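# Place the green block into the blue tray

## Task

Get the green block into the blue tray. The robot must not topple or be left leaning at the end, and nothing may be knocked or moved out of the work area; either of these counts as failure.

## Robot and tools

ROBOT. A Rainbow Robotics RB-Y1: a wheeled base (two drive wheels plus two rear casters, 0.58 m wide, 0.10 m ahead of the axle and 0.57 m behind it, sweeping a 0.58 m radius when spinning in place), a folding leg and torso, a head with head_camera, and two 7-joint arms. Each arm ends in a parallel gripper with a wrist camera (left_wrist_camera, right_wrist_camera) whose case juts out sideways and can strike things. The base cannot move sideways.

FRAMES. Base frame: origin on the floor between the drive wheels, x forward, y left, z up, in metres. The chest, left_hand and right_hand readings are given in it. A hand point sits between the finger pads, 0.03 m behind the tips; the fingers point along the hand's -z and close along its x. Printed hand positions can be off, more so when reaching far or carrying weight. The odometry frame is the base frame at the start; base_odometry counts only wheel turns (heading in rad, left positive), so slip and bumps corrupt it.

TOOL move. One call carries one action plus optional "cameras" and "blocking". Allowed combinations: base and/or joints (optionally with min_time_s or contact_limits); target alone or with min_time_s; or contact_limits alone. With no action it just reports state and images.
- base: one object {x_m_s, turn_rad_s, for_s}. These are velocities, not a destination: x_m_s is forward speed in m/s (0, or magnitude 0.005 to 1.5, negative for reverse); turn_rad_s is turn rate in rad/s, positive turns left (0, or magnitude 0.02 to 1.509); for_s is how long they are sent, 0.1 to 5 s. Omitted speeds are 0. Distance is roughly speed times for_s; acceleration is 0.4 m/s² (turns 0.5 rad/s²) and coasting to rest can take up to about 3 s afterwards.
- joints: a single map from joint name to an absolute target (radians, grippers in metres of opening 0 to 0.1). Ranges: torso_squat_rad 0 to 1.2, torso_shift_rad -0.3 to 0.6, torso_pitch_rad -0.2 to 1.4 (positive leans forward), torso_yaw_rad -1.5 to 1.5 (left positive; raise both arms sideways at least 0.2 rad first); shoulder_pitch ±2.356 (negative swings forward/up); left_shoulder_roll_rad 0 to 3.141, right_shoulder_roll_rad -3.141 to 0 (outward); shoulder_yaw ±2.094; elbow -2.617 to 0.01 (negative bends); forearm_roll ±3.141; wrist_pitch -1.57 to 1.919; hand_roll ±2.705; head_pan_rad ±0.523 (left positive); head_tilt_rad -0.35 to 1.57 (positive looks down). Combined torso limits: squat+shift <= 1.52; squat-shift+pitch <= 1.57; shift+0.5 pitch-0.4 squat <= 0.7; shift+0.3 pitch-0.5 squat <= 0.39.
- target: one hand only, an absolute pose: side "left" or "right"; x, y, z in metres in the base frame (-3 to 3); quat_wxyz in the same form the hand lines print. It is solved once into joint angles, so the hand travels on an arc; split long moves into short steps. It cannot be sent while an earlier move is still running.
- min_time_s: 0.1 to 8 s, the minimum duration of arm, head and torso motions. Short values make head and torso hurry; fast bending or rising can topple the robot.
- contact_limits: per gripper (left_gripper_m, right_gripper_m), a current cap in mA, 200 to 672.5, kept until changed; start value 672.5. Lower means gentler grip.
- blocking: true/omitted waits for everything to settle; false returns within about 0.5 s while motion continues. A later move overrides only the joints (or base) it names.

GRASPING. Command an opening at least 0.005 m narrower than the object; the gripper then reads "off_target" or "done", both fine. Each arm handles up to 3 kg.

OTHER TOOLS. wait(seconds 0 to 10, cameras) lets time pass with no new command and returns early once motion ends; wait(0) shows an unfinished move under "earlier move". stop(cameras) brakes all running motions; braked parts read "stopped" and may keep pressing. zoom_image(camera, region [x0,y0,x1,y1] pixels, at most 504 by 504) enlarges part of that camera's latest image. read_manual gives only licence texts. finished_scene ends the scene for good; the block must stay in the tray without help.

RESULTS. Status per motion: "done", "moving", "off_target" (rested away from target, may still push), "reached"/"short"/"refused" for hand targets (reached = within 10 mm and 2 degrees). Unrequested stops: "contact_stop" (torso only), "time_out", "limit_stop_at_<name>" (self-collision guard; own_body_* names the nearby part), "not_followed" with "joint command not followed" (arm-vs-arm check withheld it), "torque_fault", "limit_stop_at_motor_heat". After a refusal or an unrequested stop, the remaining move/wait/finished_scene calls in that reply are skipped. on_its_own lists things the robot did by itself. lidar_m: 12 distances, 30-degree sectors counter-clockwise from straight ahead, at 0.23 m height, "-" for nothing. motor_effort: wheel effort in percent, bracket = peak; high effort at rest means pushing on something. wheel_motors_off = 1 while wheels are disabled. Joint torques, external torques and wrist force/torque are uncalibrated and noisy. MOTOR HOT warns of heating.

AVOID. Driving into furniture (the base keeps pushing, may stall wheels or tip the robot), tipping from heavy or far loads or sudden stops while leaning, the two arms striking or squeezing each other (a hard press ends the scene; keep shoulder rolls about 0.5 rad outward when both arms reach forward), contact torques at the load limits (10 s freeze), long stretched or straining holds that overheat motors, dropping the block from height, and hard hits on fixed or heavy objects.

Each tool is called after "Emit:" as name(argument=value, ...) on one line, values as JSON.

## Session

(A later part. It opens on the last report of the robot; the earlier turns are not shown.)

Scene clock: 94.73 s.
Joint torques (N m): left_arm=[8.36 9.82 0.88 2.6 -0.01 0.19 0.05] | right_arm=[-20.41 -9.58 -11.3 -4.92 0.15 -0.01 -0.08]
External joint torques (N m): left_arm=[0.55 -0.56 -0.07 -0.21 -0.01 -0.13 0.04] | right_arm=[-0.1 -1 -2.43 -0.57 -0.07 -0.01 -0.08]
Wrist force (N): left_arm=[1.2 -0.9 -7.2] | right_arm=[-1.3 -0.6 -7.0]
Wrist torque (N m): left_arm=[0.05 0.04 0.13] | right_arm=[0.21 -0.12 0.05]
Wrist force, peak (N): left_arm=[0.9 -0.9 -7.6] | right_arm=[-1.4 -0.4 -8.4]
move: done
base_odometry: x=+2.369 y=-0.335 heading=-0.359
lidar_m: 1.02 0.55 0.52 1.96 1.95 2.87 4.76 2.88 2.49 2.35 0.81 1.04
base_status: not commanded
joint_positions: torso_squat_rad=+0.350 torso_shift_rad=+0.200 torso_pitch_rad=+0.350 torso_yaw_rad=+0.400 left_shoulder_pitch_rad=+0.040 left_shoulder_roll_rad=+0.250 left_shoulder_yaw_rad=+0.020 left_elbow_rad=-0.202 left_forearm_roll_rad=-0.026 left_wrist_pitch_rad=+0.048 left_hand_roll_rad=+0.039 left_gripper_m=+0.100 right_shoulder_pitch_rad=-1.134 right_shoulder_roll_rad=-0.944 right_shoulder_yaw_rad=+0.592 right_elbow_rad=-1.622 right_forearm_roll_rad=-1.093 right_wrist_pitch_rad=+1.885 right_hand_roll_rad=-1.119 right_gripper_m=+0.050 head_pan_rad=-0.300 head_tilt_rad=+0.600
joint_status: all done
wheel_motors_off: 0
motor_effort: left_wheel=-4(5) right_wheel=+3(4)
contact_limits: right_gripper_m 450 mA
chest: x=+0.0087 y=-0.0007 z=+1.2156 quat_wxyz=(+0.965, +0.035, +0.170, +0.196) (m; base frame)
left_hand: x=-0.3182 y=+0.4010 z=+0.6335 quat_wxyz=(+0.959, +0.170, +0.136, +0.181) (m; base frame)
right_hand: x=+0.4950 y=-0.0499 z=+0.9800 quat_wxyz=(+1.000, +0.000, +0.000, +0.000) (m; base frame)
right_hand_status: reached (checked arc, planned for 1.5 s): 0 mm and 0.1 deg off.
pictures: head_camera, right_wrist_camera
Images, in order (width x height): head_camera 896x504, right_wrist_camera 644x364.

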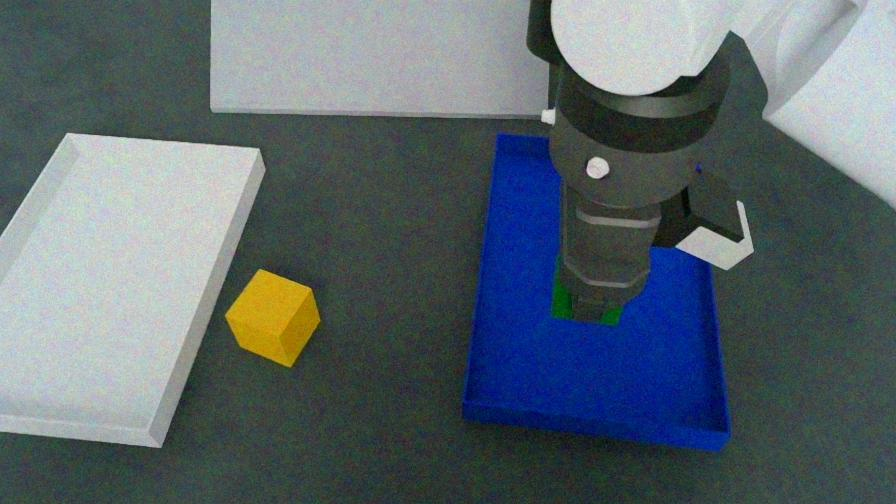

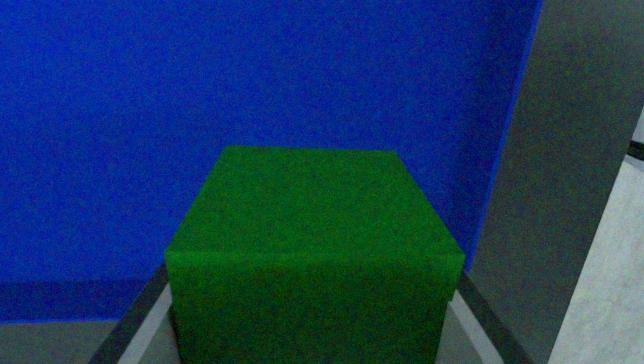

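Emit:
move(target={"side":"right","x":0.495,"y":-0.05,"z":0.917,"quat_wxyz":[1,0,0,0]}, min_time_s=1.2)

Emit:
move(joints={"right_gripper_m":0.08}, cameras=["right_wrist_camera"])

Emit:
move(target={"side":"right","x":0.495,"y":-0.05,"z":1.0,"quat_wxyz":[1,0,0,0]}, cameras=["right_wrist_camera","head_camera"])

Scene clock: 98.67 s.
Joint torques (N m): left_arm=[8.72 9.83 1.16 2.77 0.21 0.15 0.07] | right_arm=[-19.87 -6.91 -6.86 -4.45 0.74 0.02 -0.1]
External joint torques (N m): left_arm=[0.91 -0.55 0.21 -0.04 0.21 -0.17 0.06] | right_arm=[-0.03 1.76 1.84 0.49 0.51 0.03 -0.1]
Wrist force (N): left_arm=[0.7 -0.5 -7.2] | right_arm=[-1.4 -0.4 -7.3]
Wrist torque (N m): left_arm=[0.01 -0.02 0.14] | right_arm=[0.18 -0.14 0.03]
Wrist force, peak (N): left_arm=[1.0 -0.8 -7.6] | right_arm=[-2.1 -0.6 -8.3]
move: done
base_odometry: x=+2.369 y=-0.335 heading=-0.359
lidar_m: 1.02 0.54 0.52 1.94 1.96 2.89 4.76 2.88 2.49 2.36 0.81 1.05
base_status: not commanded
joint_positions: torso_squat_rad=+0.350 torso_shift_rad=+0.200 torso_pitch_rad=+0.350 torso_yaw_rad=+0.400 left_shoulder_pitch_rad=+0.040 left_shoulder_roll_rad=+0.250 left_shoulder_yaw_rad=+0.020 left_elbow_rad=-0.202 left_forearm_roll_rad=-0.026 left_wrist_pitch_rad=+0.048 left_hand_roll_rad=+0.039 left_gripper_m=+0.100 right_shoulder_pitch_rad=-1.038 right_shoulder_roll_rad=-0.909 right_shoulder_yaw_rad=+0.643 right_elbow_rad=-1.555 right_forearm_roll_rad=-1.003 right_wrist_pitch_rad=+1.739 right_hand_roll_rad=-1.072 right_gripper_m=+0.050 head_pan_rad=-0.300 head_tilt_rad=+0.600
joint_status: all done
wheel_motors_off: 0
motor_effort: left_wheel=-5(5) right_wheel=+3(4)
contact_limits: right_gripper_m 450 mA
chest: x=+0.0087 y=-0.0007 z=+1.2156 quat_wxyz=(+0.965, +0.035, +0.170, +0.196) (m; base frame)
left_hand: x=-0.3182 y=+0.4010 z=+0.6335 quat_wxyz=(+0.959, +0.170, +0.136, +0.181) (m; base frame)
right_hand: x=+0.4947 y=-0.0505 z=+0.9177 quat_wxyz=(+1.000, +0.000, -0.001, +0.000) (m; base frame)
right_hand_status: reached (checked arc, planned for 1.2 s): 1 mm and 0.1 deg off.
pictures: none

Scene clock: 99.50 s.
Joint torques (N m): left_arm=[8.29 10.08 1.06 2.63 0.03 0.14 0.13] | right_arm=[-20.02 -7.29 -7.26 -4.74 0.64 0.13 0.05]
External joint torques (N m): left_arm=[0.49 -0.3 0.11 -0.18 0.03 -0.18 0.11] | right_arm=[-0.19 1.37 1.44 0.2 0.41 0.14 0.05]
Wrist force (N): left_arm=[0.7 -0.7 -7.5] | right_arm=[-1.2 -0.1 -6.9]
Wrist torque (N m): left_arm=[0.02 -0.01 0.14] | right_arm=[0.15 -0.14 0.06]
Wrist force, peak (N): left_arm=[0.7 -0.7 -7.5] | right_arm=[-1.0 -0.8 -7.9]
move: done
base_odometry: x=+2.369 y=-0.335 heading=-0.359
lidar_m: 1.02 0.53 0.51 1.94 1.97 2.89 4.76 2.88 2.50 2.37 0.81 1.05
base_status: not commanded
joint_positions: torso_squat_rad=+0.350 torso_shift_rad=+0.200 torso_pitch_rad=+0.350 torso_yaw_rad=+0.400 left_shoulder_pitch_rad=+0.040 left_shoulder_roll_rad=+0.250 left_shoulder_yaw_rad=+0.020 left_elbow_rad=-0.202 left_forearm_roll_rad=-0.026 left_wrist_pitch_rad=+0.048 left_hand_roll_rad=+0.039 left_gripper_m=+0.100 right_shoulder_pitch_rad=-1.038 right_shoulder_roll_rad=-0.909 right_shoulder_yaw_rad=+0.643 right_elbow_rad=-1.555 right_forearm_roll_rad=-1.003 right_wrist_pitch_rad=+1.739 right_hand_roll_rad=-1.072 right_gripper_m=+0.080 head_pan_rad=-0.300 head_tilt_rad=+0.600
joint_status: all done
wheel_motors_off: 0
motor_effort: left_wheel=-5(5) right_wheel=+4(4)
contact_limits: right_gripper_m 450 mA
chest: x=+0.0087 y=-0.0007 z=+1.2156 quat_wxyz=(+0.965, +0.035, +0.170, +0.196) (m; base frame)
left_hand: x=-0.3182 y=+0.4010 z=+0.6335 quat_wxyz=(+0.959, +0.170, +0.136, +0.181) (m; base frame)
right_hand: x=+0.4947 y=-0.0505 z=+0.9177 quat_wxyz=(+1.000, +0.000, -0.001, +0.000) (m; base frame)
pictures: right_wrist_camera
Images, in order (width x height): right_wrist_camera 644x364.

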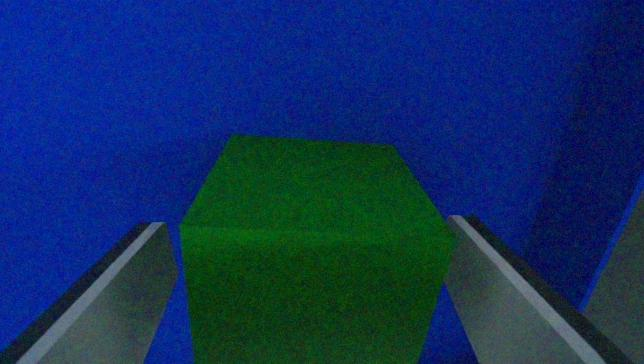

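Scene clock: 100.33 s.
Joint torques (N m): left_arm=[8.72 10.26 0.98 2.53 0.13 0.09 0.05] | right_arm=[-19.33 -8.6 -8.95 -3.85 0.53 0.13 -0.07]
External joint torques (N m): left_arm=[0.92 -0.12 0.03 -0.28 0.12 -0.23 0.03] | right_arm=[1.13 -0.08 0.01 0.2 0.32 0.13 -0.07]
Wrist force (N): left_arm=[1.1 -0.7 -7.3] | right_arm=[-1.6 0.5 -6.8]
Wrist torque (N m): left_arm=[0.04 0.01 0.13] | right_arm=[0.04 -0.17 0.17]
Wrist force, peak (N): left_arm=[1.0 -0.6 -7.5] | right_arm=[-1.1 -0.5 -8.4]
move: done
base_odometry: x=+2.369 y=-0.335 heading=-0.359
lidar_m: 1.02 0.54 0.53 1.95 1.96 2.90 4.77 2.90 2.48 2.35 0.82 1.05
base_status: not commanded
joint_positions: torso_squat_rad=+0.350 torso_shift_rad=+0.200 torso_pitch_rad=+0.350 torso_yaw_rad=+0.400 left_shoulder_pitch_rad=+0.040 left_shoulder_roll_rad=+0.250 left_shoulder_yaw_rad=+0.020 left_elbow_rad=-0.202 left_forearm_roll_rad=-0.026 left_wrist_pitch_rad=+0.048 left_hand_roll_rad=+0.039 left_gripper_m=+0.100 right_shoulder_pitch_rad=-1.176 right_shoulder_roll_rad=-0.961 right_shoulder_yaw_rad=+0.590 right_elbow_rad=-1.635 right_forearm_roll_rad=-1.134 right_wrist_pitch_rad=+1.919 right_hand_roll_rad=-1.139 right_gripper_m=+0.080 head_pan_rad=-0.300 head_tilt_rad=+0.600
joint_status: all done
wheel_motors_off: 0
motor_effort: left_wheel=-5(6) right_wheel=+3(4)
contact_limits: right_gripper_m 450 mA
chest: x=+0.0087 y=-0.0007 z=+1.2156 quat_wxyz=(+0.965, +0.035, +0.170, +0.196) (m; base frame)
left_hand: x=-0.3182 y=+0.4010 z=+0.6334 quat_wxyz=(+0.959, +0.170, +0.136, +0.181) (m; base frame)
right_hand: x=+0.4951 y=-0.0499 z=+1.0002 quat_wxyz=(+1.000, +0.000, +0.000, +0.000) (m; base frame)
right_hand_status: reached (checked arc, planned for 0.4 s): 0 mm and 0.0 deg off.
pictures: head_camera, right_wrist_camera
Images, in order (width x height): head_camera 896x504, right_wrist_camera 644x364.

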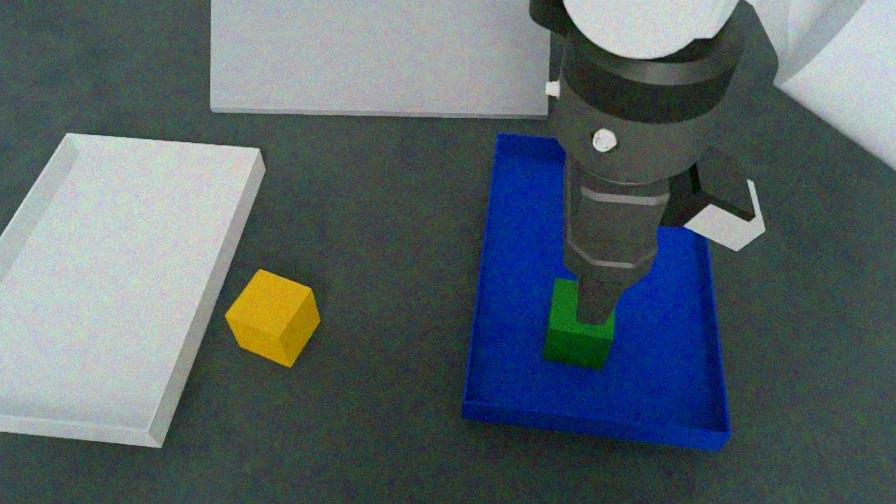

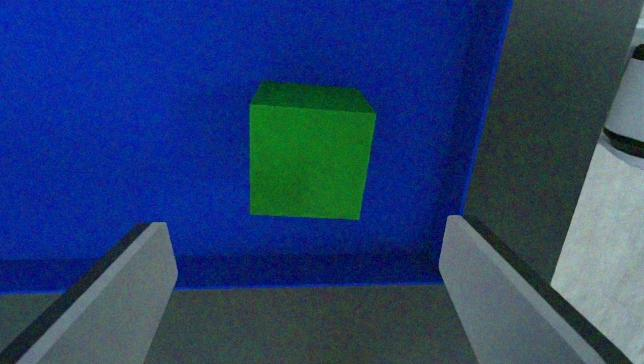

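Emit:
finished_scene()

The scene is finished: the task was done.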